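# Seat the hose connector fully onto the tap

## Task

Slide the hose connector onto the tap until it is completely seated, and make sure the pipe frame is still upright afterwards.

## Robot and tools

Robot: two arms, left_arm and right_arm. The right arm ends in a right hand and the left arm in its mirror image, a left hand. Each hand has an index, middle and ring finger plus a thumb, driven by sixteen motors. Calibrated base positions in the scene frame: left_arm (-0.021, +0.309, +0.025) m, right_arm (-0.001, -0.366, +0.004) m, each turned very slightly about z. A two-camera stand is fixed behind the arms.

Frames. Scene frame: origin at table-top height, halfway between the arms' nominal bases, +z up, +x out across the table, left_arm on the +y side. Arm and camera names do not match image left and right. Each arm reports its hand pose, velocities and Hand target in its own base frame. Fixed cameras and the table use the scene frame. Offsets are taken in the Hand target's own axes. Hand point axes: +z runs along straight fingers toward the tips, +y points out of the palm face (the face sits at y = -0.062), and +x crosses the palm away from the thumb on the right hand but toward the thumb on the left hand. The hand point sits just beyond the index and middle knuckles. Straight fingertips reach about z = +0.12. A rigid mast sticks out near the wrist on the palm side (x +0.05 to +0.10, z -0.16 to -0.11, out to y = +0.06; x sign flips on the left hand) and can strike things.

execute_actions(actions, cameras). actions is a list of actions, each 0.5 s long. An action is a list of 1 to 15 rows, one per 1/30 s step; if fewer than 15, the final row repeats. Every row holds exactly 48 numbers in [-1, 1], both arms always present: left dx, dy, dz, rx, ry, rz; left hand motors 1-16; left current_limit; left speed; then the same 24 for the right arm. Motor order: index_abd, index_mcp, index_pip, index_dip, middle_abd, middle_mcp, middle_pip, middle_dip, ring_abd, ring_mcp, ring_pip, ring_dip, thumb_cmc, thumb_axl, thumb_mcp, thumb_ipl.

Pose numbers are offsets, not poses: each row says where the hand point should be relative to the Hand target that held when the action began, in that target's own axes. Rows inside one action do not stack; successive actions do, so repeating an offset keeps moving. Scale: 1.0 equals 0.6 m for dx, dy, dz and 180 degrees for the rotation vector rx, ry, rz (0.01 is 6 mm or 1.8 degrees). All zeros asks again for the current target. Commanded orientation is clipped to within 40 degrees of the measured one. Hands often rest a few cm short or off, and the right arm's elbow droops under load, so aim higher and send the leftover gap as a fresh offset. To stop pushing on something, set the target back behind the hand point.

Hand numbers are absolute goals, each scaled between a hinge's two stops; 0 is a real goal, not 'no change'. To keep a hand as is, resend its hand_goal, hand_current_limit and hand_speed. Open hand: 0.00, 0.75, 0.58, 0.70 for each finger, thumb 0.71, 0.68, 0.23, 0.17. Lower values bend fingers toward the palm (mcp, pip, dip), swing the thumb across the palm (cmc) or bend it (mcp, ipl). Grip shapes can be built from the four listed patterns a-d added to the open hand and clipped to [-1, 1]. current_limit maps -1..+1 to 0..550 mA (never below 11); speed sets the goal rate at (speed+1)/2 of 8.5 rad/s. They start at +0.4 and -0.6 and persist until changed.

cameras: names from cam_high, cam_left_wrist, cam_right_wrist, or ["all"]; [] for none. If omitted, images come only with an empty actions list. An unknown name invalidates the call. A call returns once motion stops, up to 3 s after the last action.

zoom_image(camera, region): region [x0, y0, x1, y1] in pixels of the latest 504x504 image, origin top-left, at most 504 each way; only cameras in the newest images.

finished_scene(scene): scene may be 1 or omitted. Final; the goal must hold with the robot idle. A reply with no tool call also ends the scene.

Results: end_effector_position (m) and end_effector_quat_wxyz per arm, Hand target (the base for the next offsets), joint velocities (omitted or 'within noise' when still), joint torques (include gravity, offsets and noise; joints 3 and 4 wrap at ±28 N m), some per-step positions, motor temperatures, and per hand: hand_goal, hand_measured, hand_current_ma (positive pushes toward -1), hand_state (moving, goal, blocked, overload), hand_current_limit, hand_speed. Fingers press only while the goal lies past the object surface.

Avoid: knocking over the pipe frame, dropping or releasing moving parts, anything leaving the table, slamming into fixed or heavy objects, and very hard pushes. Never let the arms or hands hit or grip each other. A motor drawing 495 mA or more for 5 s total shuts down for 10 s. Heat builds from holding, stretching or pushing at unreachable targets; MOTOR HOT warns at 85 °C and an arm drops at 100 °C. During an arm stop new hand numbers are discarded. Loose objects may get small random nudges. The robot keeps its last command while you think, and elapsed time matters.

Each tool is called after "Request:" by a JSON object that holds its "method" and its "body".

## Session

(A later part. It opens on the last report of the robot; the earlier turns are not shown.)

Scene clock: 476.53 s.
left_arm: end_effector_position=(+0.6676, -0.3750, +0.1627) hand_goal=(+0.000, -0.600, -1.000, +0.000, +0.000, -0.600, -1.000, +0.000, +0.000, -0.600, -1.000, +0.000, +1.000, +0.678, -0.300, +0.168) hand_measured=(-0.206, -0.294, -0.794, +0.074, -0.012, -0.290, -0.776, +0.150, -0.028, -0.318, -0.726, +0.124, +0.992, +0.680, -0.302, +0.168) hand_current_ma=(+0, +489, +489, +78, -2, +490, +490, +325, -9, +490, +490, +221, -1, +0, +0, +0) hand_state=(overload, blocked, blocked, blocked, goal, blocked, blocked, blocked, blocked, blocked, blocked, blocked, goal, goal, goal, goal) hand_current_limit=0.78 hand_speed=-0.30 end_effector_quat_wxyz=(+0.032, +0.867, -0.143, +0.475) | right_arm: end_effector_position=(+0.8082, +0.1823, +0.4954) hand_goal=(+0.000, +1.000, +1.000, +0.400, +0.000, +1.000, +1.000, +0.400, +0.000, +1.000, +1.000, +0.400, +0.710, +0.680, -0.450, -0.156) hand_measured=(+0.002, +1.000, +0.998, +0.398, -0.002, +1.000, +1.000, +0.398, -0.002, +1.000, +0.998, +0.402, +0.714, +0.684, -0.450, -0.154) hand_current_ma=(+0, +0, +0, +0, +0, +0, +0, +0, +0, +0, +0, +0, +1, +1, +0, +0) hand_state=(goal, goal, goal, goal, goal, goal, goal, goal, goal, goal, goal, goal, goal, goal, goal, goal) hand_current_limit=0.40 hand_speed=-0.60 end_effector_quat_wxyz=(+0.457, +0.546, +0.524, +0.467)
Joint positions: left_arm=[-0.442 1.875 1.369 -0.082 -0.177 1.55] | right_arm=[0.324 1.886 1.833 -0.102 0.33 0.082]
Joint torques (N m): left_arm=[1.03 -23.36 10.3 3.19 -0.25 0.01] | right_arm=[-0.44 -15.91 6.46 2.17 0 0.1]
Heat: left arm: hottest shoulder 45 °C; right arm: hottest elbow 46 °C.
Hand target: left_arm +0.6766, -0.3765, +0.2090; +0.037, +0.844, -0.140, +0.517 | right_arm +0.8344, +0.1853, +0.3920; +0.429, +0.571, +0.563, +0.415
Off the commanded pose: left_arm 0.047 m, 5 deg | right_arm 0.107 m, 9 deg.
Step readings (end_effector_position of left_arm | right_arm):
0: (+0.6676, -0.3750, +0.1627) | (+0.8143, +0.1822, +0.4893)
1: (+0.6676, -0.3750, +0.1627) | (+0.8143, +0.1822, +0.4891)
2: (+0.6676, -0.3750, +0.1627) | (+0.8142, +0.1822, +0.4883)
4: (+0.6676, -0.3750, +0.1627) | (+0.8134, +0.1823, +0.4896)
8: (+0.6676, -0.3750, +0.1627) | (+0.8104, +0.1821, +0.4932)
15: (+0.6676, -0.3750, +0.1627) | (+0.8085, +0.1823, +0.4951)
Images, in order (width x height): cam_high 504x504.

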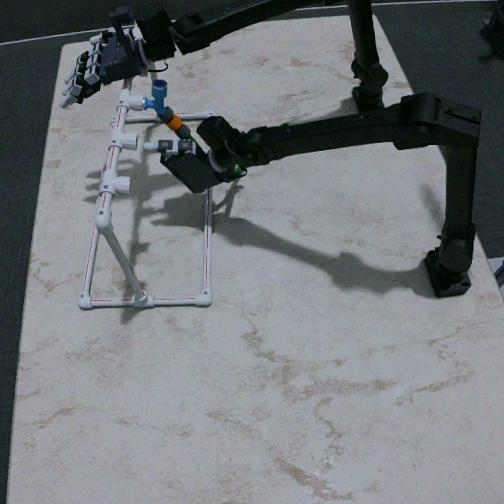

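Request:
{"method": "execute_actions", "body": {"actions": [[[0,0,0,0,0,0,0,-0.6,-1.0,0.0,0,-0.6,-1.0,0.0,0,-0.6,-1.0,0.0,1.0,0.678,-0.3,0.168,0.78,-0.3,0,-0.04,0.012,0,0,0,0,1.0,1.0,0.4,0,1.0,1.0,0.4,0,1.0,1.0,0.4,0.71,0.68,-0.45,-0.156,0.4,-0.6],[0,0,0,0,0,0,0,-0.6,-1.0,0.0,0,-0.6,-1.0,0.0,0,-0.6,-1.0,0.0,1.0,0.678,-0.3,0.168,0.78,-0.3,0.02,-0.08,0.024,0,0,0,0,1.0,1.0,0.4,0,1.0,1.0,0.4,0,1.0,1.0,0.4,0.71,0.68,-0.45,-0.156,0.4,-0.6]]], "cameras": ["cam_high"]}}

Request:
{"method": "zoom_image", "body": {"camera": "cam_high", "region": [60, 0, 220, 160]}}

Scene clock: 477.87 s.
left_arm: end_effector_position=(+0.6676, -0.3750, +0.1627) hand_goal=(+0.000, -0.600, -1.000, +0.000, +0.000, -0.600, -1.000, +0.000, +0.000, -0.600, -1.000, +0.000, +1.000, +0.678, -0.300, +0.168) hand_measured=(-0.206, -0.294, -0.794, +0.074, -0.012, -0.290, -0.776, +0.150, -0.028, -0.318, -0.726, +0.124, +0.992, +0.680, -0.302, +0.168) hand_current_ma=(+0, +490, +489, +78, -2, +489, +490, +325, -9, +489, +490, +221, -1, +0, +0, +0) hand_state=(overload, blocked, blocked, blocked, goal, blocked, blocked, blocked, blocked, blocked, blocked, blocked, goal, goal, goal, goal) hand_current_limit=0.78 hand_speed=-0.30 end_effector_quat_wxyz=(+0.032, +0.867, -0.143, +0.475) | right_arm: end_effector_position=(+0.7997, +0.1796, +0.5010) hand_goal=(+0.000, +1.000, +1.000, +0.400, +0.000, +1.000, +1.000, +0.400, +0.000, +1.000, +1.000, +0.400, +0.710, +0.680, -0.450, -0.156) hand_measured=(+0.002, +1.000, +0.998, +0.398, -0.002, +1.000, +1.000, +0.398, -0.002, +1.000, +0.998, +0.402, +0.714, +0.684, -0.450, -0.154) hand_current_ma=(+0, +0, +0, +0, +0, +0, +0, +0, +0, +0, +0, +0, +1, +1, +0, +0) hand_state=(goal, goal, goal, goal, goal, goal, goal, goal, goal, goal, goal, goal, goal, goal, goal, goal) hand_current_limit=0.40 hand_speed=-0.60 end_effector_quat_wxyz=(+0.474, +0.533, +0.498, +0.493)
Joint positions: left_arm=[-0.442 1.875 1.369 -0.082 -0.177 1.55] | right_arm=[0.325 1.879 1.783 0.027 0.338 0.076]
Joint torques (N m): left_arm=[0.97 -23.41 10.3 3.19 -0.25 0.01] | right_arm=[0.67 -12.75 3.48 1.36 0.32 0.18]
Heat: left arm: hottest shoulder 45 °C; right arm: hottest elbow 46 °C.
Hand target: left_arm +0.6766, -0.3765, +0.2090; +0.037, +0.844, -0.140, +0.517 | right_arm +0.8347, +0.1967, +0.3419; +0.429, +0.571, +0.563, +0.415
Off the commanded pose: left_arm 0.047 m, 5 deg | right_arm 0.164 m, 13 deg.
Step readings (end_effector_position of left_arm | right_arm):
0: (+0.6676, -0.3750, +0.1627) | (+0.8082, +0.1824, +0.4955)
1: (+0.6676, -0.3750, +0.1627) | (+0.8082, +0.1824, +0.4954)
2: (+0.6676, -0.3750, +0.1627) | (+0.8078, +0.1823, +0.4952)
4: (+0.6676, -0.3750, +0.1627) | (+0.8058, +0.1811, +0.4969)
8: (+0.6676, -0.3750, +0.1627) | (+0.8021, +0.1794, +0.4993)
15: (+0.6676, -0.3750, +0.1627) | (+0.8000, +0.1797, +0.5007)
Images, in order (width x height): cam_high 504x504.

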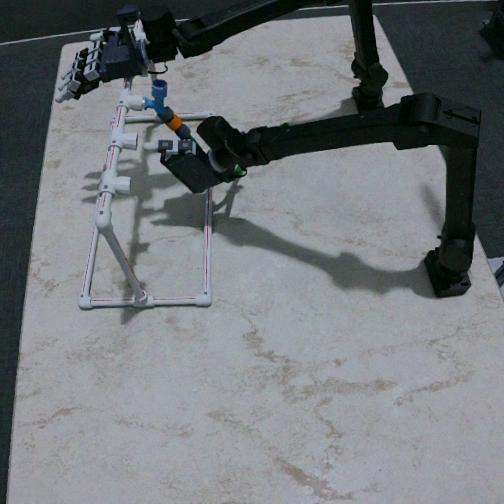

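Scaled by 3.150 from the camera's 504x504 image, which has a finer 720x720 frame.

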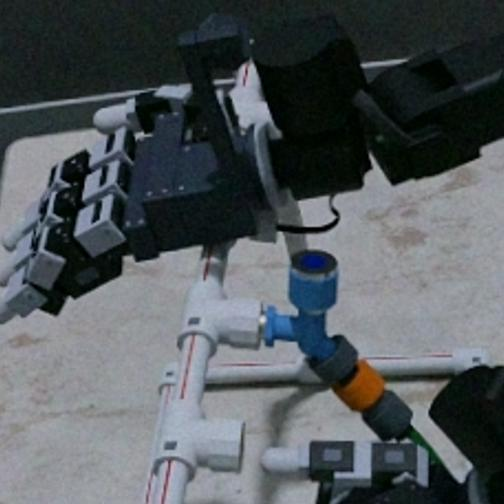

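Request:
{"method": "execute_actions", "body": {"actions": [[[0.012,-0.0006,0.001,0,0,0,0,-0.6,-1.0,0.0,0,-0.6,-1.0,0.0,0,-0.6,-1.0,0.0,1.0,0.678,-0.3,0.168,0.78,-0.3,0,0,0,0,0,0,0,1.0,1.0,0.4,0,1.0,1.0,0.4,0,1.0,1.0,0.4,0.71,0.68,-0.45,-0.156,0.4,-0.6],[0.0249,-0.0013,0.002,0,0,0,0,-0.6,-1.0,0.0,0,-0.6,-1.0,0.0,0,-0.6,-1.0,0.0,1.0,0.678,-0.3,0.168,0.78,-0.3,0,0,0,0,0,0,0,1.0,1.0,0.4,0,1.0,1.0,0.4,0,1.0,1.0,0.4,0.71,0.68,-0.45,-0.156,0.4,-0.6]],[[0.012,-0.0006,0.001,0,0,0,0,-0.6,-1.0,0.0,0,-0.6,-1.0,0.0,0,-0.6,-1.0,0.0,1.0,0.678,-0.3,0.168,0.78,-0.3,0,0,0,0,0,0,0,1.0,1.0,0.4,0,1.0,1.0,0.4,0,1.0,1.0,0.4,0.71,0.68,-0.45,-0.156,0.4,-0.6],[0.0249,-0.0013,0.002,0,0,0,0,-0.6,-1.0,0.0,0,-0.6,-1.0,0.0,0,-0.6,-1.0,0.0,1.0,0.678,-0.3,0.168,0.78,-0.3,0,0,0,0,0,0,0,1.0,1.0,0.4,0,1.0,1.0,0.4,0,1.0,1.0,0.4,0.71,0.68,-0.45,-0.156,0.4,-0.6]]], "cameras": ["cam_high"]}}

Request:
{"method": "zoom_image", "body": {"camera": "cam_high", "region": [130, 70, 230, 170]}}

Scene clock: 479.87 s.
left_arm: end_effector_position=(+0.6663, -0.3744, +0.1601) hand_goal=(+0.000, -0.600, -1.000, +0.000, +0.000, -0.600, -1.000, +0.000, +0.000, -0.600, -1.000, +0.000, +1.000, +0.678, -0.300, +0.168) hand_measured=(-0.208, -0.294, -0.794, +0.074, -0.012, -0.290, -0.776, +0.150, -0.028, -0.318, -0.726, +0.124, +0.992, +0.680, -0.302, +0.168) hand_current_ma=(+0, +489, +490, +78, -2, +489, +489, +325, -9, +489, +490, +221, -1, +0, +0, +0) hand_state=(overload, blocked, blocked, blocked, goal, blocked, blocked, blocked, blocked, blocked, blocked, blocked, goal, goal, goal, goal) hand_current_limit=0.78 hand_speed=-0.30 end_effector_quat_wxyz=(+0.029, +0.872, -0.145, +0.466) | right_arm: end_effector_position=(+0.7997, +0.1796, +0.5010) hand_goal=(+0.000, +1.000, +1.000, +0.400, +0.000, +1.000, +1.000, +0.400, +0.000, +1.000, +1.000, +0.400, +0.710, +0.680, -0.450, -0.156) hand_measured=(+0.002, +1.000, +0.998, +0.398, -0.002, +1.000, +1.000, +0.398, -0.002, +1.000, +0.998, +0.402, +0.714, +0.684, -0.450, -0.154) hand_current_ma=(+0, +0, +0, +0, +0, +0, +0, +0, +0, +0, +0, +0, +1, +1, +0, +0) hand_state=(goal, goal, goal, goal, goal, goal, goal, goal, goal, goal, goal, goal, goal, goal, goal, goal) hand_current_limit=0.40 hand_speed=-0.60 end_effector_quat_wxyz=(+0.474, +0.533, +0.498, +0.493)
Joint positions: left_arm=[-0.442 1.875 1.376 -0.112 -0.177 1.55] | right_arm=[0.325 1.879 1.783 0.027 0.338 0.076]
Joint torques (N m): left_arm=[1.26 -23.53 15.88 1.61 -0.15 0.03] | right_arm=[0.62 -12.75 3.44 1.24 0.33 0.18]
Heat: left arm: hottest shoulder 45 °C; right arm: hottest elbow 46 °C.
Hand target: left_arm +0.6919, -0.3815, +0.2345; +0.037, +0.844, -0.140, +0.517 | right_arm +0.8347, +0.1967, +0.3418; +0.429, +0.571, +0.563, +0.415
Off the commanded pose: left_arm 0.079 m, 7 deg | right_arm 0.164 m, 13 deg.
Step readings (end_effector_position of left_arm | right_arm):
0: (+0.6676, -0.3750, +0.1627) | (+0.7997, +0.1796, +0.5010)
1: (+0.6676, -0.3750, +0.1627) | (+0.7997, +0.1796, +0.5010)
2: (+0.6676, -0.3750, +0.1627) | (+0.7997, +0.1796, +0.5010)
4: (+0.6676, -0.3750, +0.1627) | (+0.7997, +0.1796, +0.5010)
8: (+0.6676, -0.3750, +0.1626) | (+0.7997, +0.1796, +0.5010)
15: (+0.6675, -0.3749, +0.1623) | (+0.7997, +0.1796, +0.5010)
16: (+0.6674, -0.3749, +0.1622) | (+0.7997, +0.1796, +0.5010)
17: (+0.6672, -0.3748, +0.1618) | (+0.7997, +0.1796, +0.5010)
19: (+0.6668, -0.3746, +0.1609) | (+0.7997, +0.1796, +0.5010)
23: (+0.6665, -0.3745, +0.1604) | (+0.7997, +0.1796, +0.5010)
30: (+0.6663, -0.3744, +0.1600) | (+0.7997, +0.1796, +0.5010)
Images, in order (width x height): cam_high 504x504.

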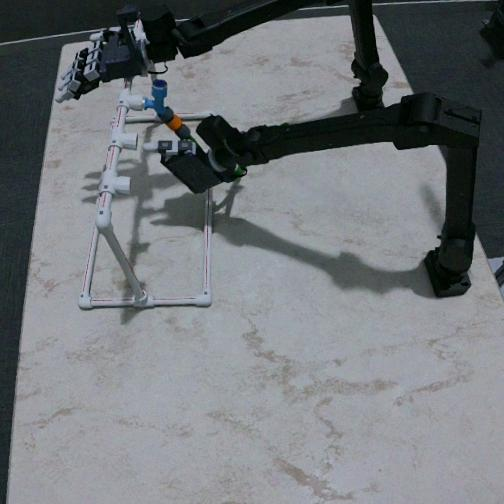

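Scaled by 5.040 from the camera's 504x504 image, which has a finer 720x720 frame.

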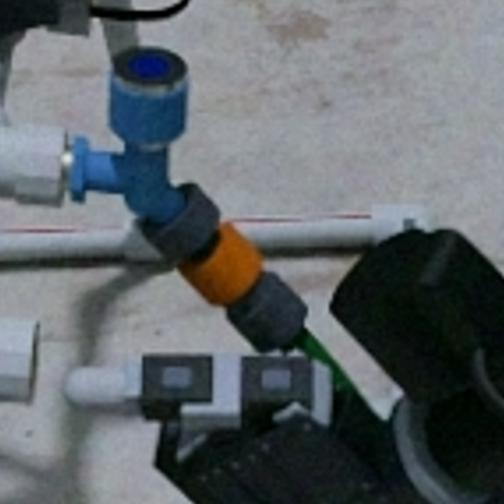

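Request:
{"method": "execute_actions", "body": {"actions": [[[0.0166,-0.0008,0.0014,0,0,0,0,-0.6,-1.0,0.0,0,-0.6,-1.0,0.0,0,-0.6,-1.0,0.0,1.0,0.678,-0.3,0.168,0.78,-0.3,0,0,0,0,0,0,0,1.0,1.0,0.4,0,1.0,1.0,0.4,0,1.0,1.0,0.4,0.71,0.68,-0.45,-0.156,0.4,-0.6]]], "cameras": ["cam_high"]}}

Request:
{"method": "zoom_image", "body": {"camera": "cam_high", "region": [130, 70, 230, 170]}}

Scene clock: 481.17 s.
left_arm: end_effector_position=(+0.6657, -0.3741, +0.1591) hand_goal=(+0.000, -0.600, -1.000, +0.000, +0.000, -0.600, -1.000, +0.000, +0.000, -0.600, -1.000, +0.000, +1.000, +0.678, -0.300, +0.168) hand_measured=(-0.216, -0.294, -0.794, +0.068, -0.012, -0.290, -0.776, +0.150, -0.028, -0.318, -0.726, +0.124, +0.992, +0.680, -0.302, +0.168) hand_current_ma=(+0, +489, +489, +65, -2, +489, +489, +325, -9, +489, +490, +221, -1, +0, +0, +0) hand_state=(overload, blocked, blocked, blocked, goal, blocked, blocked, blocked, blocked, blocked, blocked, blocked, goal, goal, goal, goal) hand_current_limit=0.78 hand_speed=-0.30 end_effector_quat_wxyz=(+0.027, +0.876, -0.147, +0.458) | right_arm: end_effector_position=(+0.7997, +0.1795, +0.5010) hand_goal=(+0.000, +1.000, +1.000, +0.400, +0.000, +1.000, +1.000, +0.400, +0.000, +1.000, +1.000, +0.400, +0.710, +0.680, -0.450, -0.156) hand_measured=(+0.002, +1.000, +0.998, +0.398, -0.002, +1.000, +1.000, +0.398, -0.002, +1.000, +0.998, +0.402, +0.714, +0.684, -0.450, -0.154) hand_current_ma=(+0, +0, +0, +0, +0, +0, +0, +0, +0, +0, +0, +0, +1, +1, +0, +0) hand_state=(goal, goal, goal, goal, goal, goal, goal, goal, goal, goal, goal, goal, goal, goal, goal, goal) hand_current_limit=0.40 hand_speed=-0.60 end_effector_quat_wxyz=(+0.474, +0.533, +0.498, +0.493)
Joint positions: left_arm=[-0.442 1.875 1.386 -0.141 -0.177 1.55] | right_arm=[0.325 1.879 1.783 0.027 0.339 0.076]
Joint torques (N m): left_arm=[1.38 -23.59 17.03 1.87 -0.12 0.04] | right_arm=[0.73 -12.81 3.38 1.25 0.32 0.18]
Heat: left arm: hottest shoulder 45 °C; right arm: hottest elbow 45 °C.
Hand target: left_arm +0.6970, -0.3832, +0.2429; +0.037, +0.844, -0.140, +0.517 | right_arm +0.8347, +0.1967, +0.3418; +0.429, +0.572, +0.563, +0.415
Off the commanded pose: left_arm 0.090 m, 8 deg | right_arm 0.164 m, 13 deg.
Step readings (end_effector_position of left_arm | right_arm):
0: (+0.6663, -0.3744, +0.1601) | (+0.7997, +0.1796, +0.5010)
1: (+0.6664, -0.3744, +0.1602) | (+0.7997, +0.1796, +0.5010)
2: (+0.6664, -0.3744, +0.1603) | (+0.7997, +0.1795, +0.5010)
4: (+0.6661, -0.3743, +0.1598) | (+0.7997, +0.1795, +0.5010)
8: (+0.6658, -0.3742, +0.1593) | (+0.7997, +0.1795, +0.5010)
15: (+0.6657, -0.3741, +0.1592) | (+0.7997, +0.1795, +0.5010)
Images, in order (width x height): cam_high 504x504.

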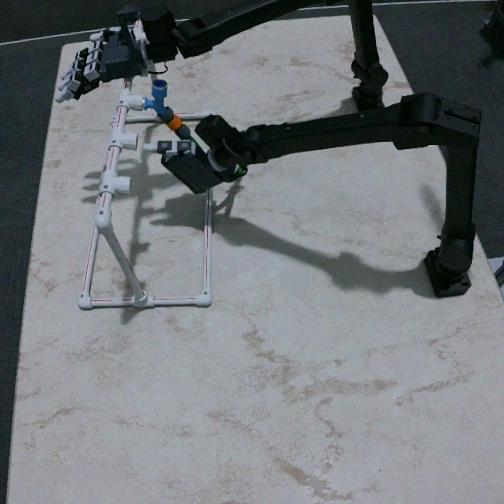

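Scaled by 5.040 from the camera's 504x504 image, which has a finer 720x720 frame.

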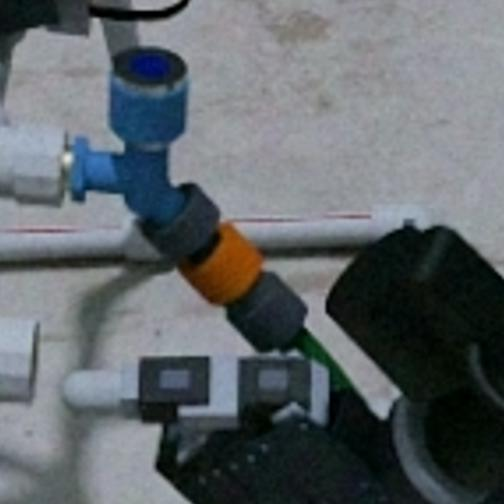

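Request:
{"method": "execute_actions", "body": {"actions": [[[0.0,0,0,0,0.012,0,0,-0.6,-1.0,0.0,0,-0.6,-1.0,0.0,0,-0.6,-1.0,0.0,1.0,0.678,-0.3,0.168,0.78,-0.3,0,0,0,0,0,0,0,1.0,1.0,0.4,0,1.0,1.0,0.4,0,1.0,1.0,0.4,0.71,0.68,-0.45,-0.156,0.4,-0.6],[0.0,0,0,0,0.025,0,0,-0.6,-1.0,0.0,0,-0.6,-1.0,0.0,0,-0.6,-1.0,0.0,1.0,0.678,-0.3,0.168,0.78,-0.3,0,0,0,0,0,0,0,1.0,1.0,0.4,0,1.0,1.0,0.4,0,1.0,1.0,0.4,0.71,0.68,-0.45,-0.156,0.4,-0.6]]], "cameras": ["cam_high"]}}

Request:
{"method": "zoom_image", "body": {"camera": "cam_high", "region": [130, 70, 230, 170]}}

Scene clock: 483.07 s.
left_arm: end_effector_position=(+0.6743, -0.3785, +0.1698) hand_goal=(+0.000, -0.600, -1.000, +0.000, +0.000, -0.600, -1.000, +0.000, +0.000, -0.600, -1.000, +0.000, +1.000, +0.678, -0.300, +0.168) hand_measured=(-0.216, -0.294, -0.796, +0.058, -0.012, -0.290, -0.776, +0.150, -0.028, -0.318, -0.726, +0.124, +0.992, +0.680, -0.302, +0.168) hand_current_ma=(+0, +489, +490, +48, -2, +490, +489, +325, -9, +490, +489, +221, -1, +0, +0, +0) hand_state=(overload, blocked, blocked, blocked, goal, blocked, blocked, blocked, blocked, blocked, blocked, blocked, goal, goal, goal, goal) hand_current_limit=0.78 hand_speed=-0.30 end_effector_quat_wxyz=(+0.034, +0.861, -0.144, +0.487) | right_arm: end_effector_position=(+0.7992, +0.1796, +0.5012) hand_goal=(+0.000, +1.000, +1.000, +0.400, +0.000, +1.000, +1.000, +0.400, +0.000, +1.000, +1.000, +0.400, +0.710, +0.680, -0.450, -0.156) hand_measured=(+0.002, +1.000, +0.998, +0.398, -0.002, +1.000, +1.000, +0.398, -0.002, +1.000, +0.998, +0.402, +0.714, +0.684, -0.450, -0.154) hand_current_ma=(+0, +0, +0, +0, +0, +0, +0, +0, +0, +0, +0, +0, +1, +1, +0, +0) hand_state=(goal, goal, goal, goal, goal, goal, goal, goal, goal, goal, goal, goal, goal, goal, goal, goal) hand_current_limit=0.40 hand_speed=-0.60 end_effector_quat_wxyz=(+0.474, +0.533, +0.498, +0.493)
Joint positions: left_arm=[-0.442 1.883 1.386 -0.063 -0.177 1.558] | right_arm=[0.326 1.878 1.782 0.028 0.339 0.076]
Joint velocities: left_arm=[0.015 0.005 -0.046 0.017 0.022 -0.007] | right_arm=[within noise]
Joint torques (N m): left_arm=[1.38 -23.77 13.6 3.71 -0.13 0.1] | right_arm=[0.62 -12.57 3.47 1.24 0.32 0.18]
Heat: left arm: hottest shoulder 45 °C; right arm: hottest elbow 45 °C.
Hand target: left_arm +0.6969, -0.3832, +0.2430; +0.042, +0.823, -0.139, +0.549 | right_arm +0.8346, +0.1969, +0.3420; +0.429, +0.571, +0.563, +0.415
Off the commanded pose: left_arm 0.077 m, 8 deg | right_arm 0.164 m, 13 deg.
Step readings (end_effector_position of left_arm | right_arm):
0: (+0.6657, -0.3741, +0.1591) | (+0.7997, +0.1795, +0.5010)
1: (+0.6657, -0.3741, +0.1591) | (+0.7997, +0.1795, +0.5010)
2: (+0.6657, -0.3741, +0.1592) | (+0.7997, +0.1795, +0.5010)
4: (+0.6673, -0.3749, +0.1619) | (+0.7995, +0.1795, +0.5011)
8: (+0.6713, -0.3769, +0.1654) | (+0.7992, +0.1796, +0.5010)
15: (+0.6741, -0.3783, +0.1695) | (+0.7992, +0.1796, +0.5012)
Images, in order (width x height): cam_high 504x504.

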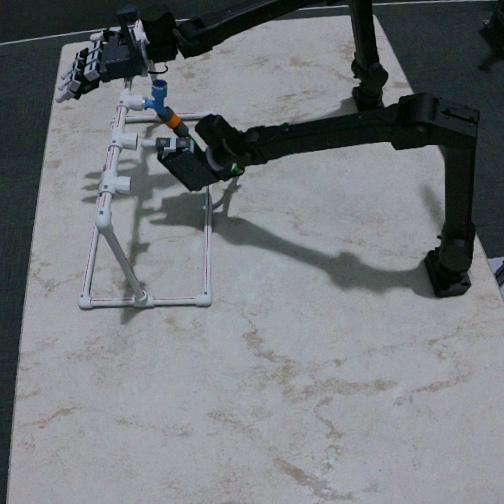

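Scaled by 5.040 from the camera's 504x504 image, which has a finer 720x720 frame.

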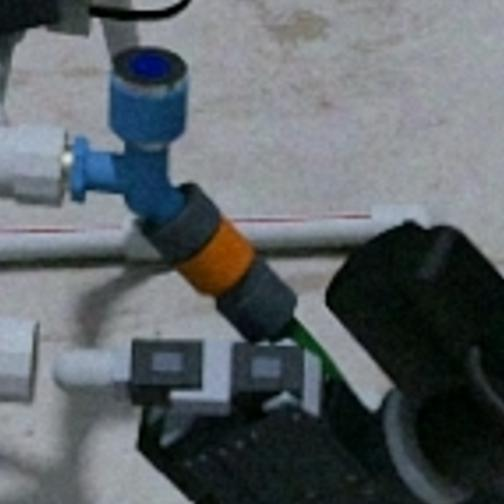

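Request:
{"method": "zoom_image", "body": {"camera": "cam_high", "region": [145, 100, 195, 150]}}

Scaled by 10.080 from the camera's 504x504 image, which has a finer 720x720 frame.

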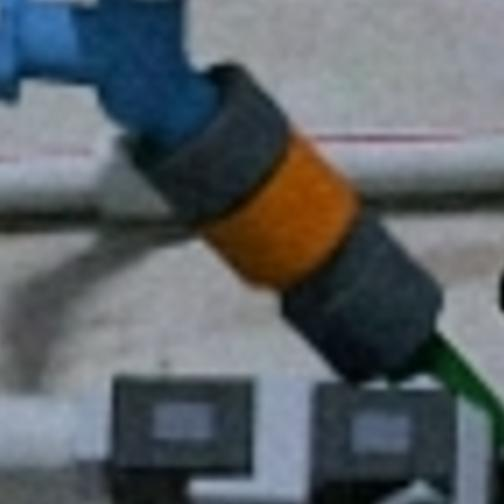

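Request:
{"method": "execute_actions", "body": {"actions": [[[0.0,0,0,0,0.008,0,0,-0.6,-1.0,0.0,0,-0.6,-1.0,0.0,0,-0.6,-1.0,0.0,1.0,0.678,-0.3,0.168,0.78,-0.3,0,0,0,0,0,0,0,1.0,1.0,0.4,0,1.0,1.0,0.4,0,1.0,1.0,0.4,0.71,0.68,-0.45,-0.156,0.4,-0.6],[0.0,0,0,0,0.015,0,0,-0.6,-1.0,0.0,0,-0.6,-1.0,0.0,0,-0.6,-1.0,0.0,1.0,0.678,-0.3,0.168,0.78,-0.3,0,0,0,0,0,0,0,1.0,1.0,0.4,0,1.0,1.0,0.4,0,1.0,1.0,0.4,0.71,0.68,-0.45,-0.156,0.4,-0.6]]], "cameras": ["cam_high"]}}

Request:
{"method": "zoom_image", "body": {"camera": "cam_high", "region": [145, 100, 195, 150]}}

Scene clock: 484.50 s.
left_arm: end_effector_position=(+0.6805, -0.3814, +0.1751) hand_goal=(+0.000, -0.600, -1.000, +0.000, +0.000, -0.600, -1.000, +0.000, +0.000, -0.600, -1.000, +0.000, +1.000, +0.678, -0.300, +0.168) hand_measured=(-0.212, -0.294, -0.796, +0.054, -0.012, -0.290, -0.776, +0.150, -0.028, -0.318, -0.726, +0.124, +0.992, +0.680, -0.302, +0.168) hand_current_ma=(+0, +489, +489, +43, -2, +489, +490, +325, -9, +489, +489, +221, -1, +0, +0, +0) hand_state=(overload, blocked, blocked, blocked, goal, blocked, blocked, blocked, blocked, blocked, blocked, blocked, goal, goal, goal, goal) hand_current_limit=0.78 hand_speed=-0.30 end_effector_quat_wxyz=(+0.040, +0.849, -0.140, +0.508) | right_arm: end_effector_position=(+0.7990, +0.1795, +0.5012) hand_goal=(+0.000, +1.000, +1.000, +0.400, +0.000, +1.000, +1.000, +0.400, +0.000, +1.000, +1.000, +0.400, +0.710, +0.680, -0.450, -0.156) hand_measured=(+0.002, +1.000, +0.998, +0.398, -0.002, +1.000, +1.000, +0.398, -0.002, +1.000, +0.998, +0.402, +0.714, +0.684, -0.450, -0.154) hand_current_ma=(+0, +0, +0, +0, +0, +0, +0, +0, +0, +0, +0, +0, +1, +1, +0, +0) hand_state=(goal, goal, goal, goal, goal, goal, goal, goal, goal, goal, goal, goal, goal, goal, goal, goal) hand_current_limit=0.40 hand_speed=-0.60 end_effector_quat_wxyz=(+0.474, +0.533, +0.498, +0.493)
Joint positions: left_arm=[-0.442 1.894 1.384 0.002 -0.175 1.56] | right_arm=[0.326 1.878 1.781 0.029 0.34 0.076]
Joint torques (N m): left_arm=[1.32 -24.41 12 3.99 -0.17 0.16] | right_arm=[0.73 -12.63 3.48 1.22 0.29 0.18]
Heat: left arm: hottest shoulder 45 °C; right arm: hottest elbow 45 °C.
Hand target: left_arm +0.6969, -0.3831, +0.2431; +0.046, +0.810, -0.137, +0.569 | right_arm +0.8346, +0.1969, +0.3419; +0.429, +0.571, +0.563, +0.415
Off the commanded pose: left_arm 0.070 m, 8 deg | right_arm 0.164 m, 13 deg.
Step readings (end_effector_position of left_arm | right_arm):
0: (+0.6744, -0.3785, +0.1699) | (+0.7992, +0.1796, +0.5012)
1: (+0.6745, -0.3785, +0.1701) | (+0.7992, +0.1796, +0.5012)
2: (+0.6749, -0.3787, +0.1708) | (+0.7992, +0.1796, +0.5012)
4: (+0.6771, -0.3798, +0.1739) | (+0.7992, +0.1796, +0.5012)
8: (+0.6800, -0.3812, +0.1745) | (+0.7991, +0.1795, +0.5010)
15: (+0.6803, -0.3817, +0.1751) | (+0.7990, +0.1795, +0.5012)
Images, in order (width x height): cam_high 504x504.

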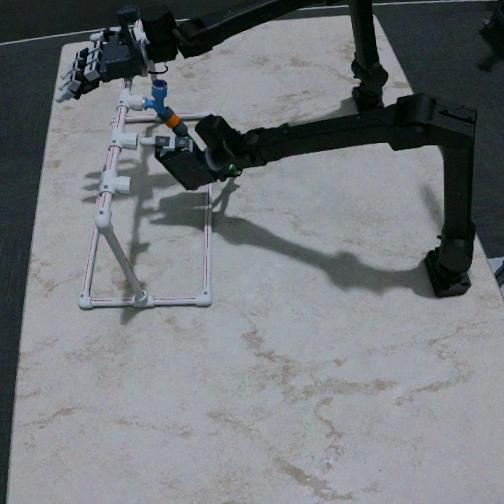

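Scaled by 10.080 from the camera's 504x504 image, which has a finer 720x720 frame.

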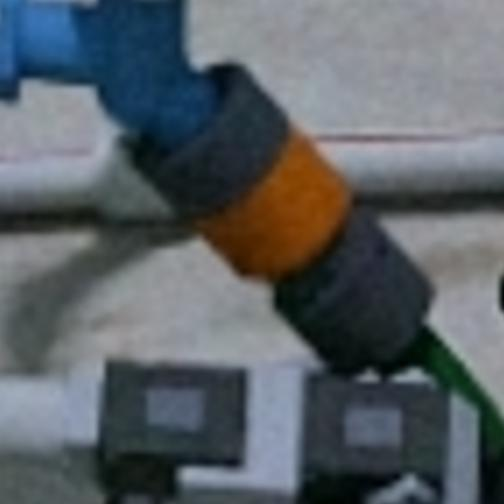

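Request:
{"method": "execute_actions", "body": {"actions": [[[0.008,0,0,0,0.006,0,0,-0.6,-1.0,0.0,0,-0.6,-1.0,0.0,0,-0.6,-1.0,0.0,1.0,0.678,-0.3,0.168,0.78,-0.3,0,0,0,0,0,0,0,1.0,1.0,0.4,0,1.0,1.0,0.4,0,1.0,1.0,0.4,0.71,0.68,-0.45,-0.156,0.4,-0.6],[0.015,0,0,0,0.012,0,0,-0.6,-1.0,0.0,0,-0.6,-1.0,0.0,0,-0.6,-1.0,0.0,1.0,0.678,-0.3,0.168,0.78,-0.3,0,0,0,0,0,0,0,1.0,1.0,0.4,0,1.0,1.0,0.4,0,1.0,1.0,0.4,0.71,0.68,-0.45,-0.156,0.4,-0.6]]], "cameras": ["cam_high", "cam_left_wrist"]}}

Request:
{"method": "zoom_image", "body": {"camera": "cam_high", "region": [145, 100, 195, 150]}}

Scene clock: 486.00 s.
left_arm: end_effector_position=(+0.6818, -0.3825, +0.1766) hand_goal=(+0.000, -0.600, -1.000, +0.000, +0.000, -0.600, -1.000, +0.000, +0.000, -0.600, -1.000, +0.000, +1.000, +0.678, -0.300, +0.168) hand_measured=(-0.210, -0.294, -0.796, +0.054, -0.012, -0.290, -0.776, +0.150, -0.028, -0.318, -0.726, +0.124, +0.992, +0.680, -0.302, +0.168) hand_current_ma=(+0, +489, +490, +43, -2, +489, +489, +325, -9, +489, +489, +221, -1, +0, +0, +0) hand_state=(overload, blocked, blocked, blocked, goal, blocked, blocked, blocked, blocked, blocked, blocked, blocked, goal, goal, goal, goal) hand_current_limit=0.78 hand_speed=-0.30 end_effector_quat_wxyz=(+0.041, +0.842, -0.142, +0.519) | right_arm: end_effector_position=(+0.7990, +0.1795, +0.5012) hand_goal=(+0.000, +1.000, +1.000, +0.400, +0.000, +1.000, +1.000, +0.400, +0.000, +1.000, +1.000, +0.400, +0.710, +0.680, -0.450, -0.156) hand_measured=(+0.002, +1.000, +0.998, +0.398, -0.002, +1.000, +1.000, +0.398, -0.002, +1.000, +0.998, +0.402, +0.714, +0.684, -0.450, -0.154) hand_current_ma=(+0, +0, +0, +0, +0, +0, +0, +0, +0, +0, +0, +0, +1, +1, +0, +0) hand_state=(goal, goal, goal, goal, goal, goal, goal, goal, goal, goal, goal, goal, goal, goal, goal, goal) hand_current_limit=0.40 hand_speed=-0.60 end_effector_quat_wxyz=(+0.474, +0.533, +0.498, +0.493)
Joint positions: left_arm=[-0.442 1.898 1.377 0.037 -0.174 1.568] | right_arm=[0.326 1.878 1.781 0.029 0.34 0.076]
Joint torques (N m): left_arm=[1.38 -24.64 12.38 4.12 -0.17 0.13] | right_arm=[0.73 -12.69 3.48 1.21 0.29 0.17]
Heat: left arm: hottest shoulder 44 °C; right arm: hottest elbow 45 °C.
Hand target: left_arm +0.6998, -0.3848, +0.2514; +0.048, +0.799, -0.137, +0.584 | right_arm +0.8346, +0.1969, +0.3419; +0.429, +0.571, +0.563, +0.415
Off the commanded pose: left_arm 0.077 m, 9 deg | right_arm 0.164 m, 13 deg.
Step readings (end_effector_position of left_arm | right_arm):
0: (+0.6805, -0.3814, +0.1751) | (+0.7990, +0.1795, +0.5012)
1: (+0.6805, -0.3814, +0.1752) | (+0.7990, +0.1795, +0.5012)
2: (+0.6807, -0.3815, +0.1753) | (+0.7990, +0.1795, +0.5012)
4: (+0.6810, -0.3817, +0.1758) | (+0.7990, +0.1795, +0.5012)
8: (+0.6817, -0.3821, +0.1766) | (+0.7990, +0.1795, +0.5012)
15: (+0.6818, -0.3825, +0.1768) | (+0.7990, +0.1795, +0.5012)
Images, in order (width x height): cam_high 504x504, cam_left_wrist 504x504.

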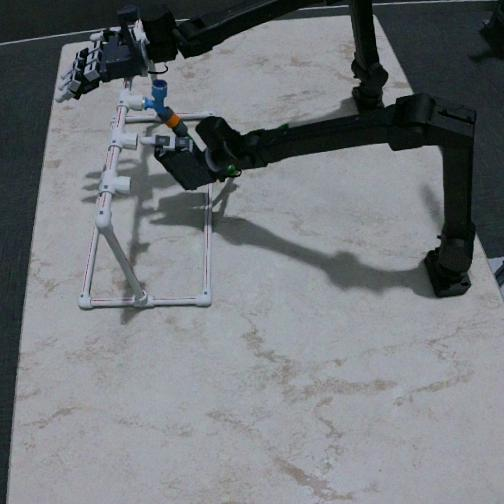

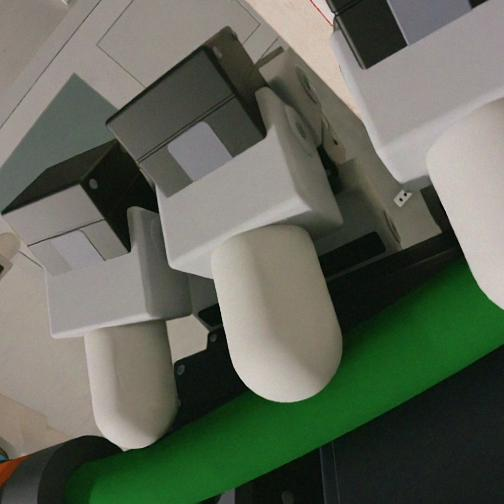

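Scaled by 10.080 from the camera's 504x504 image, which has a finer 720x720 frame.

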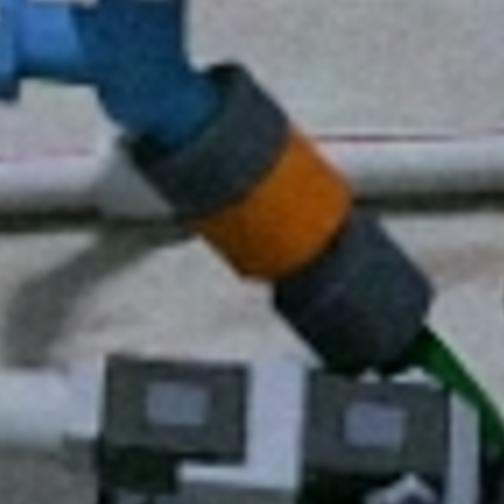

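Request:
{"method": "execute_actions", "body": {"actions": [[[-0.015,0,0,0,-0.005,0,0,-0.6,-1.0,0.0,0,-0.6,-1.0,0.0,0,-0.6,-1.0,0.0,1.0,0.678,-0.3,0.168,0.78,-0.3,0,0,0,0,0,0,0,1.0,1.0,0.4,0,1.0,1.0,0.4,0,1.0,1.0,0.4,0.71,0.68,-0.45,-0.156,0.4,-0.6],[-0.03,0,0,0,-0.012,0,0,-0.6,-1.0,0.0,0,-0.6,-1.0,0.0,0,-0.6,-1.0,0.0,1.0,0.678,-0.3,0.168,0.78,-0.3,0,0,0,0,0,0,0,1.0,1.0,0.4,0,1.0,1.0,0.4,0,1.0,1.0,0.4,0.71,0.68,-0.45,-0.156,0.4,-0.6]]], "cameras": ["cam_high"]}}

Request:
{"method": "zoom_image", "body": {"camera": "cam_high", "region": [145, 100, 195, 150]}}

Scene clock: 490.23 s.
left_arm: end_effector_position=(+0.6816, -0.3822, +0.1760) hand_goal=(+0.000, -0.600, -1.000, +0.000, +0.000, -0.600, -1.000, +0.000, +0.000, -0.600, -1.000, +0.000, +1.000, +0.678, -0.300, +0.168) hand_measured=(-0.210, -0.294, -0.796, +0.054, -0.012, -0.290, -0.776, +0.150, -0.028, -0.318, -0.726, +0.124, +0.992, +0.680, -0.302, +0.168) hand_current_ma=(+0, +489, +490, +43, -2, +490, +490, +325, -9, +489, +490, +221, -1, +0, +0, +0) hand_state=(overload, blocked, blocked, blocked, goal, blocked, blocked, blocked, blocked, blocked, blocked, blocked, goal, goal, goal, goal) hand_current_limit=0.78 hand_speed=-0.30 end_effector_quat_wxyz=(+0.041, +0.842, -0.142, +0.519) | right_arm: end_effector_position=(+0.7990, +0.1795, +0.5012) hand_goal=(+0.000, +1.000, +1.000, +0.400, +0.000, +1.000, +1.000, +0.400, +0.000, +1.000, +1.000, +0.400, +0.710, +0.680, -0.450, -0.156) hand_measured=(+0.002, +1.000, +0.998, +0.398, -0.002, +1.000, +1.000, +0.398, -0.002, +1.000, +0.998, +0.402, +0.714, +0.684, -0.450, -0.154) hand_current_ma=(+0, +0, +0, +0, +0, +0, +0, +0, +0, +0, +0, +0, +1, +1, +0, +0) hand_state=(goal, goal, goal, goal, goal, goal, goal, goal, goal, goal, goal, goal, goal, goal, goal, goal) hand_current_limit=0.40 hand_speed=-0.60 end_effector_quat_wxyz=(+0.474, +0.533, +0.498, +0.493)
Joint positions: left_arm=[-0.442 1.898 1.376 0.037 -0.174 1.568] | right_arm=[0.326 1.878 1.781 0.029 0.34 0.076]
Joint torques (N m): left_arm=[1.32 -24.06 11.33 3.63 -0.16 0.08] | right_arm=[0.56 -12.57 3.48 1.25 0.29 0.18]
Heat: left arm: hottest shoulder 44 °C; right arm: hottest elbow 44 °C.
Hand target: left_arm +0.6946, -0.3820, +0.2346; +0.046, +0.810, -0.138, +0.569 | right_arm +0.8346, +0.1969, +0.3419; +0.429, +0.571, +0.563, +0.415
Off the commanded pose: left_arm 0.060 m, 7 deg | right_arm 0.164 m, 13 deg.
Step readings (end_effector_position of left_arm | right_arm):
0: (+0.6818, -0.3825, +0.1766) | (+0.7990, +0.1795, +0.5012)
1: (+0.6818, -0.3825, +0.1766) | (+0.7990, +0.1795, +0.5012)
2: (+0.6818, -0.3825, +0.1766) | (+0.7990, +0.1795, +0.5012)
4: (+0.6817, -0.3822, +0.1762) | (+0.7990, +0.1795, +0.5012)
8: (+0.6816, -0.3822, +0.1760) | (+0.7990, +0.1795, +0.5012)
15: (+0.6816, -0.3822, +0.1760) | (+0.7990, +0.1795, +0.5012)
Images, in order (width x height): cam_high 504x504.

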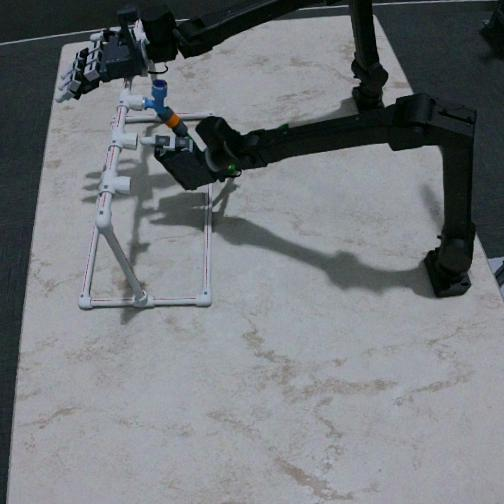

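Scaled by 10.080 from the camera's 504x504 image, which has a finer 720x720 frame.

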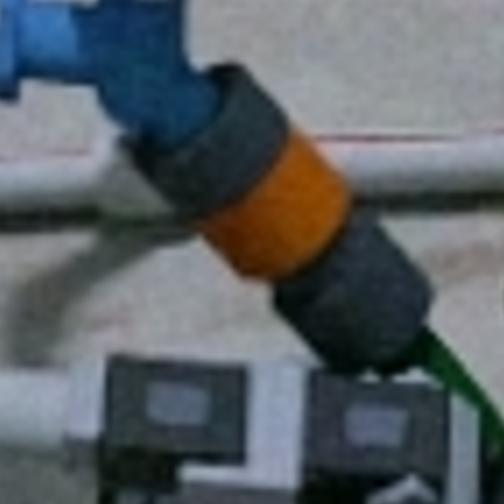

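Request:
{"method": "execute_actions", "body": {"actions": [[[-0.01,0,0,0,-0.004,0,0,-0.45,-0.9,0.05,0,-0.45,-0.9,0.05,0,-0.45,-0.9,0.05,1.0,0.678,-0.3,0.168,0.5,-0.85,0,0,0,0,0,0,0,1.0,1.0,0.4,0,1.0,1.0,0.4,0,1.0,1.0,0.4,0.71,0.68,-0.45,-0.156,0.4,-0.6],[-0.02,0,0,0,-0.008,0,0,-0.3,-0.8,0.1,0,-0.3,-0.8,0.1,0,-0.3,-0.75,0.1,1.0,0.678,-0.3,0.168,0.4,-0.85,0,0,0,0,0,0,0,1.0,1.0,0.4,0,1.0,1.0,0.4,0,1.0,1.0,0.4,0.71,0.68,-0.45,-0.156,0.4,-0.6]]], "cameras": ["cam_high"]}}

Request:
{"method": "zoom_image", "body": {"camera": "cam_high", "region": [145, 100, 195, 150]}}

Scene clock: 491.53 s.
left_arm: end_effector_position=(+0.6824, -0.3810, +0.1764) hand_goal=(+0.000, -0.300, -0.800, +0.100, +0.000, -0.300, -0.800, +0.100, +0.000, -0.300, -0.750, +0.100, +1.000, +0.678, -0.300, +0.168) hand_measured=(-0.174, -0.274, -0.794, +0.096, +0.002, -0.276, -0.754, +0.136, -0.016, -0.290, -0.684, +0.146, +0.994, +0.680, -0.302, +0.168) hand_current_ma=(+0, +11, +0, +0, +0, +9, +31, +18, -3, +2, +64, +30, -1, +0, +0, +0) hand_state=(overload, blocked, goal, goal, goal, blocked, blocked, blocked, goal, goal, blocked, blocked, goal, goal, goal, goal) hand_current_limit=0.40 hand_speed=-0.85 end_effector_quat_wxyz=(+0.041, +0.842, -0.141, +0.520) | right_arm: end_effector_position=(+0.7990, +0.1795, +0.5012) hand_goal=(+0.000, +1.000, +1.000, +0.400, +0.000, +1.000, +1.000, +0.400, +0.000, +1.000, +1.000, +0.400, +0.710, +0.680, -0.450, -0.156) hand_measured=(+0.002, +1.000, +0.998, +0.398, -0.002, +1.000, +1.000, +0.398, -0.002, +1.000, +0.998, +0.402, +0.714, +0.684, -0.450, -0.154) hand_current_ma=(+0, +0, +0, +0, +0, +0, +0, +0, +0, +0, +0, +0, +1, +1, +0, +0) hand_state=(goal, goal, goal, goal, goal, goal, goal, goal, goal, goal, goal, goal, goal, goal, goal, goal) hand_current_limit=0.40 hand_speed=-0.60 end_effector_quat_wxyz=(+0.474, +0.533, +0.498, +0.493)
Joint positions: left_arm=[-0.44 1.898 1.376 0.041 -0.174 1.568] | right_arm=[0.326 1.878 1.781 0.029 0.34 0.076]
Joint torques (N m): left_arm=[1.26 -23.71 10.5 3.14 -0.15 0.03] | right_arm=[0.56 -12.63 3.51 1.24 0.29 0.18]
Heat: left arm: hottest shoulder 44 °C; right arm: hottest elbow 44 °C.
Hand target: left_arm +0.6909, -0.3799, +0.2233; +0.044, +0.817, -0.138, +0.559 | right_arm +0.8346, +0.1969, +0.3419; +0.429, +0.571, +0.563, +0.415
Off the commanded pose: left_arm 0.048 m, 5 deg | right_arm 0.164 m, 13 deg.
Step readings (end_effector_position of left_arm | right_arm):
0: (+0.6816, -0.3822, +0.1760) | (+0.7990, +0.1795, +0.5012)
1: (+0.6816, -0.3822, +0.1760) | (+0.7990, +0.1795, +0.5012)
2: (+0.6816, -0.3822, +0.1760) | (+0.7990, +0.1795, +0.5012)
4: (+0.6815, -0.3819, +0.1755) | (+0.7990, +0.1795, +0.5012)
8: (+0.6821, -0.3808, +0.1755) | (+0.7990, +0.1795, +0.5012)
15: (+0.6824, -0.3810, +0.1764) | (+0.7990, +0.1795, +0.5012)
Images, in order (width x height): cam_high 504x504.

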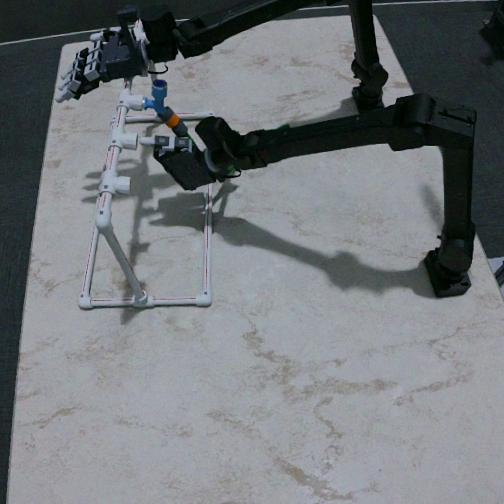

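Scaled by 10.080 from the camera's 504x504 image, which has a finer 720x720 frame.

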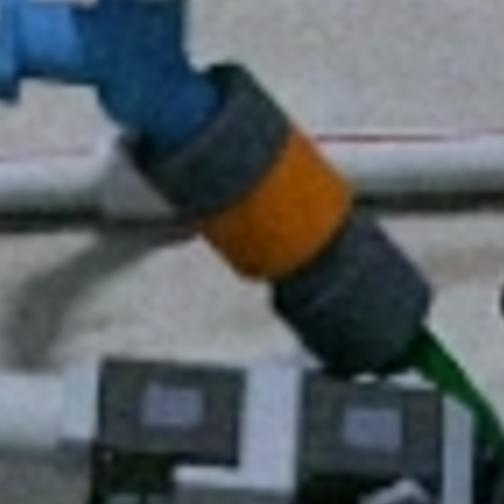

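Request:
{"method": "execute_actions", "body": {"actions": [[[0,0,0,0,0,0,0,-0.2,-0.7,0.1,0,-0.2,-0.7,0.1,0,-0.2,-0.65,0.1,1.0,0.678,-0.3,0.168,0.2,-0.85,0,0,0,0,0,0,0,1.0,1.0,0.4,0,1.0,1.0,0.4,0,1.0,1.0,0.4,0.71,0.68,-0.45,-0.156,0.4,-0.6],[0,0,0,0,0,0,0,-0.1,-0.6,0.1,0,-0.1,-0.6,0.1,0,-0.1,-0.55,0.1,1.0,0.678,-0.3,0.168,0.2,-0.85,0,0,0,0,0,0,0,1.0,1.0,0.4,0,1.0,1.0,0.4,0,1.0,1.0,0.4,0.71,0.68,-0.45,-0.156,0.4,-0.6]],[[0,0,0,0,0,0,0,0.15,-0.4,0.2,0,0.15,-0.4,0.2,0,0.15,-0.35,0.2,1.0,0.678,-0.3,0.168,0.2,-0.85,0,0,0,0,0,0,0,1.0,1.0,0.4,0,1.0,1.0,0.4,0,1.0,1.0,0.4,0.71,0.68,-0.45,-0.156,0.4,-0.6]]], "cameras": ["cam_high", "cam_left_wrist"]}}

Request:
{"method": "zoom_image", "body": {"camera": "cam_high", "region": [130, 80, 230, 180]}}

Scene clock: 493.30 s.
left_arm: end_effector_position=(+0.6832, -0.3811, +0.1894) hand_goal=(+0.000, +0.150, -0.400, +0.200, +0.000, +0.150, -0.400, +0.200, +0.000, +0.150, -0.350, +0.200, +1.000, +0.678, -0.300, +0.168) hand_measured=(-0.174, +0.150, -0.402, +0.198, +0.000, +0.150, -0.402, +0.198, -0.006, +0.150, -0.352, +0.198, +1.000, +0.680, -0.302, +0.168) hand_current_ma=(+0, +0, +0, +0, +0, +0, +0, +0, +0, +0, +0, +0, +0, +0, +0, +0) hand_state=(overload, goal, goal, goal, goal, goal, goal, goal, goal, goal, goal, goal, goal, goal, goal, goal) hand_current_limit=0.20 hand_speed=-0.85 end_effector_quat_wxyz=(+0.042, +0.834, -0.142, +0.532) | right_arm: end_effector_position=(+0.7990, +0.1795, +0.5012) hand_goal=(+0.000, +1.000, +1.000, +0.400, +0.000, +1.000, +1.000, +0.400, +0.000, +1.000, +1.000, +0.400, +0.710, +0.680, -0.450, -0.156) hand_measured=(+0.002, +1.000, +0.998, +0.398, -0.002, +1.000, +1.000, +0.398, -0.002, +1.000, +0.998, +0.402, +0.714, +0.684, -0.450, -0.154) hand_current_ma=(+0, +0, +0, +0, +0, +0, +0, +0, +0, +0, +0, +0, +1, +1, +0, +0) hand_state=(goal, goal, goal, goal, goal, goal, goal, goal, goal, goal, goal, goal, goal, goal, goal, goal) hand_current_limit=0.40 hand_speed=-0.60 end_effector_quat_wxyz=(+0.474, +0.533, +0.498, +0.493)
Joint positions: left_arm=[-0.439 1.886 1.376 0.058 -0.174 1.578] | right_arm=[0.326 1.878 1.781 0.029 0.34 0.076]
Joint torques (N m): left_arm=[1.26 -22.48 10.8 2.59 -0.12 -0.06] | right_arm=[0.62 -12.69 3.51 1.24 0.29 0.18]
Heat: left arm: hottest shoulder 44 °C; right arm: hottest elbow 44 °C.
Hand target: left_arm +0.6909, -0.3799, +0.2233; +0.044, +0.817, -0.138, +0.559 | right_arm +0.8346, +0.1969, +0.3419; +0.429, +0.571, +0.563, +0.415
Off the commanded pose: left_arm 0.035 m, 4 deg | right_arm 0.164 m, 13 deg.
Step readings (end_effector_position of left_arm | right_arm):
0: (+0.6824, -0.3810, +0.1764) | (+0.7990, +0.1795, +0.5012)
1: (+0.6824, -0.3810, +0.1764) | (+0.7990, +0.1795, +0.5012)
2: (+0.6825, -0.3810, +0.1766) | (+0.7990, +0.1795, +0.5012)
4: (+0.6827, -0.3811, +0.1784) | (+0.7990, +0.1795, +0.5012)
8: (+0.6830, -0.3813, +0.1837) | (+0.7990, +0.1795, +0.5012)
15: (+0.6833, -0.3811, +0.1893) | (+0.7990, +0.1795, +0.5012)
16: (+0.6833, -0.3811, +0.1896) | (+0.7990, +0.1795, +0.5012)
17: (+0.6832, -0.3811, +0.1895) | (+0.7990, +0.1795, +0.5012)
19: (+0.6832, -0.3811, +0.1895) | (+0.7990, +0.1795, +0.5012)
23: (+0.6832, -0.3811, +0.1894) | (+0.7990, +0.1795, +0.5012)
30: (+0.6832, -0.3811, +0.1894) | (+0.7990, +0.1795, +0.5012)
Images, in order (width x height): cam_high 504x504, cam_left_wrist 504x504.

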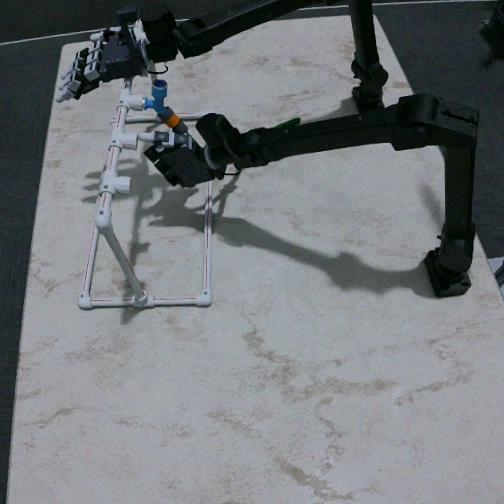

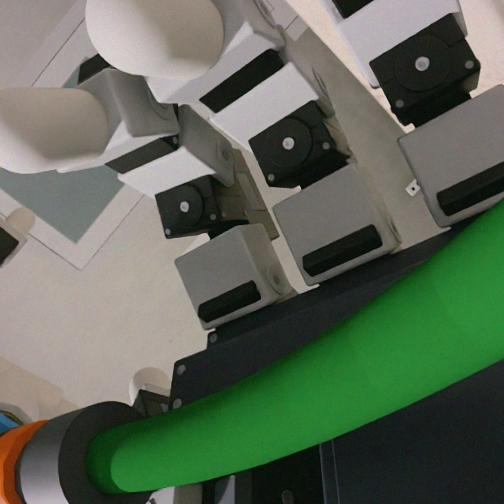

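Scaled by 5.040 from the camera's 504x504 image, which has a finer 720x720 frame.

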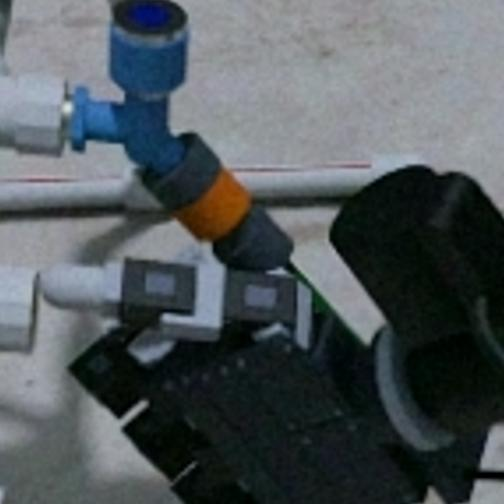

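Request:
{"method": "execute_actions", "body": {"actions": [[[0,0,0,0,0,0,0,0.4,-0.1,0.35,0,0.4,-0.1,0.35,0,0.4,-0.1,0.35,1.0,0.678,-0.3,0.168,0.2,-0.8,0,0,0,0,0,0,0,1.0,1.0,0.4,0,1.0,1.0,0.4,0,1.0,1.0,0.4,0.71,0.68,-0.45,-0.156,0.4,-0.6]],[[0,0,0,0,0,0,0,0.75,0.3,0.55,0,0.75,0.3,0.55,0,0.75,0.3,0.55,1.0,0.678,-0.3,0.168,0.2,-0.8,0,0,0,0,0,0,0,1.0,1.0,0.4,0,1.0,1.0,0.4,0,1.0,1.0,0.4,0.71,0.68,-0.45,-0.156,0.4,-0.6]],[[0,0,0,0,0,0,0,0.85,0.58,0.7,0,0.85,0.58,0.7,0,0.85,0.58,0.7,1.0,0.678,-0.3,0.168,0.2,-0.8,0,0,0,0,0,0,0,1.0,1.0,0.4,0,1.0,1.0,0.4,0,1.0,1.0,0.4,0.71,0.68,-0.45,-0.156,0.4,-0.6]]], "cameras": ["cam_high", "cam_left_wrist"]}}

Request:
{"method": "zoom_image", "body": {"camera": "cam_high", "region": [130, 80, 230, 180]}}

Scene clock: 495.73 s.
left_arm: end_effector_position=(+0.6833, -0.3809, +0.1894) hand_goal=(+0.000, +0.850, +0.580, +0.700, +0.000, +0.850, +0.580, +0.700, +0.000, +0.850, +0.580, +0.700, +1.000, +0.678, -0.300, +0.168) hand_measured=(-0.188, +0.844, +0.576, +0.698, -0.002, +0.846, +0.576, +0.698, -0.006, +0.844, +0.576, +0.698, +1.000, +0.680, -0.302, +0.168) hand_current_ma=(+0, -1, +0, +0, +0, +0, +0, +0, +0, +0, +0, +0, +0, +0, +0, +0) hand_state=(overload, goal, goal, goal, goal, goal, goal, goal, goal, goal, goal, goal, goal, goal, goal, goal) hand_current_limit=0.20 hand_speed=-0.80 end_effector_quat_wxyz=(+0.042, +0.834, -0.142, +0.532) | right_arm: end_effector_position=(+0.7990, +0.1795, +0.5012) hand_goal=(+0.000, +1.000, +1.000, +0.400, +0.000, +1.000, +1.000, +0.400, +0.000, +1.000, +1.000, +0.400, +0.710, +0.680, -0.450, -0.156) hand_measured=(+0.002, +1.000, +0.998, +0.398, -0.002, +1.000, +1.000, +0.398, -0.002, +1.000, +0.998, +0.402, +0.714, +0.684, -0.450, -0.154) hand_current_ma=(+0, +0, +0, +0, +0, +0, +0, +0, +0, +0, +0, +0, +1, +1, +0, +0) hand_state=(goal, goal, goal, goal, goal, goal, goal, goal, goal, goal, goal, goal, goal, goal, goal, goal) hand_current_limit=0.40 hand_speed=-0.60 end_effector_quat_wxyz=(+0.474, +0.533, +0.498, +0.493)
Joint positions: left_arm=[-0.439 1.886 1.376 0.058 -0.174 1.578] | right_arm=[0.326 1.878 1.781 0.029 0.34 0.076]
Joint torques (N m): left_arm=[1.2 -22.53 10.84 2.63 -0.23 0.13] | right_arm=[0.62 -12.63 3.49 1.24 0.3 0.18]
Heat: left arm: hottest shoulder 44 °C; right arm: hottest elbow 43 °C.
Hand target: left_arm +0.6910, -0.3797, +0.2233; +0.044, +0.817, -0.138, +0.559 | right_arm +0.8346, +0.1969, +0.3419; +0.429, +0.571, +0.563, +0.415
Off the commanded pose: left_arm 0.035 m, 4 deg | right_arm 0.164 m, 13 deg.
Step readings (end_effector_position of left_arm | right_arm):
0: (+0.6832, -0.3811, +0.1894) | (+0.7990, +0.1795, +0.5012)
1: (+0.6832, -0.3811, +0.1894) | (+0.7990, +0.1795, +0.5012)
2: (+0.6832, -0.3811, +0.1894) | (+0.7990, +0.1795, +0.5012)
4: (+0.6832, -0.3811, +0.1894) | (+0.7990, +0.1795, +0.5012)
8: (+0.6832, -0.3811, +0.1894) | (+0.7990, +0.1795, +0.5012)
15: (+0.6832, -0.3811, +0.1894) | (+0.7990, +0.1795, +0.5012)
16: (+0.6832, -0.3811, +0.1894) | (+0.7990, +0.1795, +0.5012)
17: (+0.6831, -0.3812, +0.1894) | (+0.7990, +0.1795, +0.5012)
19: (+0.6831, -0.3812, +0.1894) | (+0.7990, +0.1795, +0.5012)
23: (+0.6833, -0.3809, +0.1894) | (+0.7990, +0.1795, +0.5012)
30: (+0.6833, -0.3809, +0.1894) | (+0.7990, +0.1795, +0.5012)
31: (+0.6833, -0.3809, +0.1894) | (+0.7990, +0.1795, +0.5012)
32: (+0.6833, -0.3809, +0.1894) | (+0.7990, +0.1795, +0.5012)
34: (+0.6833, -0.3809, +0.1894) | (+0.7990, +0.1795, +0.5012)
38: (+0.6833, -0.3809, +0.1894) | (+0.7990, +0.1795, +0.5012)
45: (+0.6833, -0.3809, +0.1894) | (+0.7990, +0.1795, +0.5012)
Images, in order (width x height): cam_high 504x504, cam_left_wrist 504x504.

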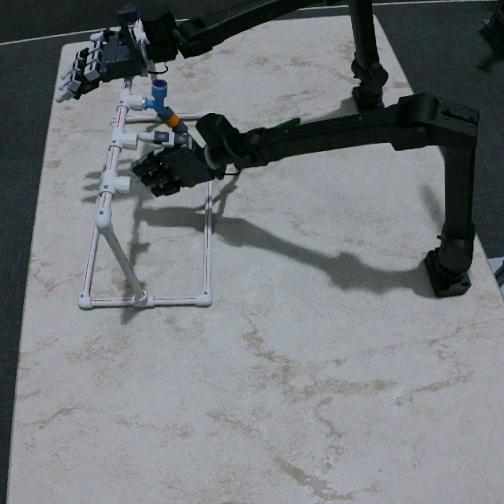

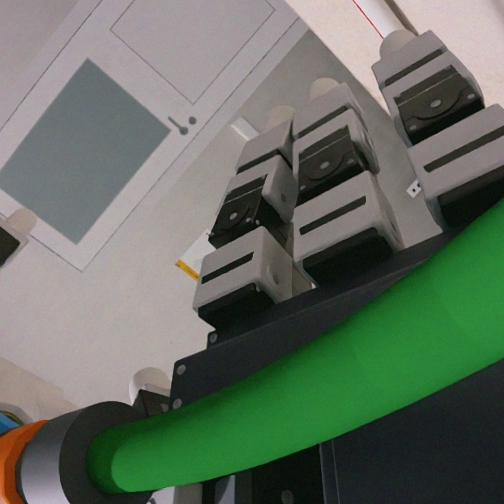

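Scaled by 5.040 from the camera's 504x504 image, which has a finer 720x720 frame.

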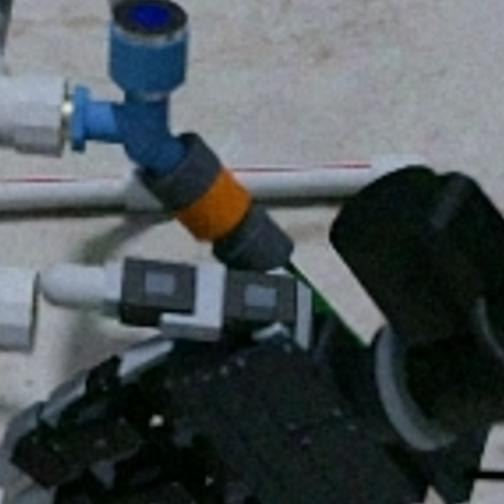

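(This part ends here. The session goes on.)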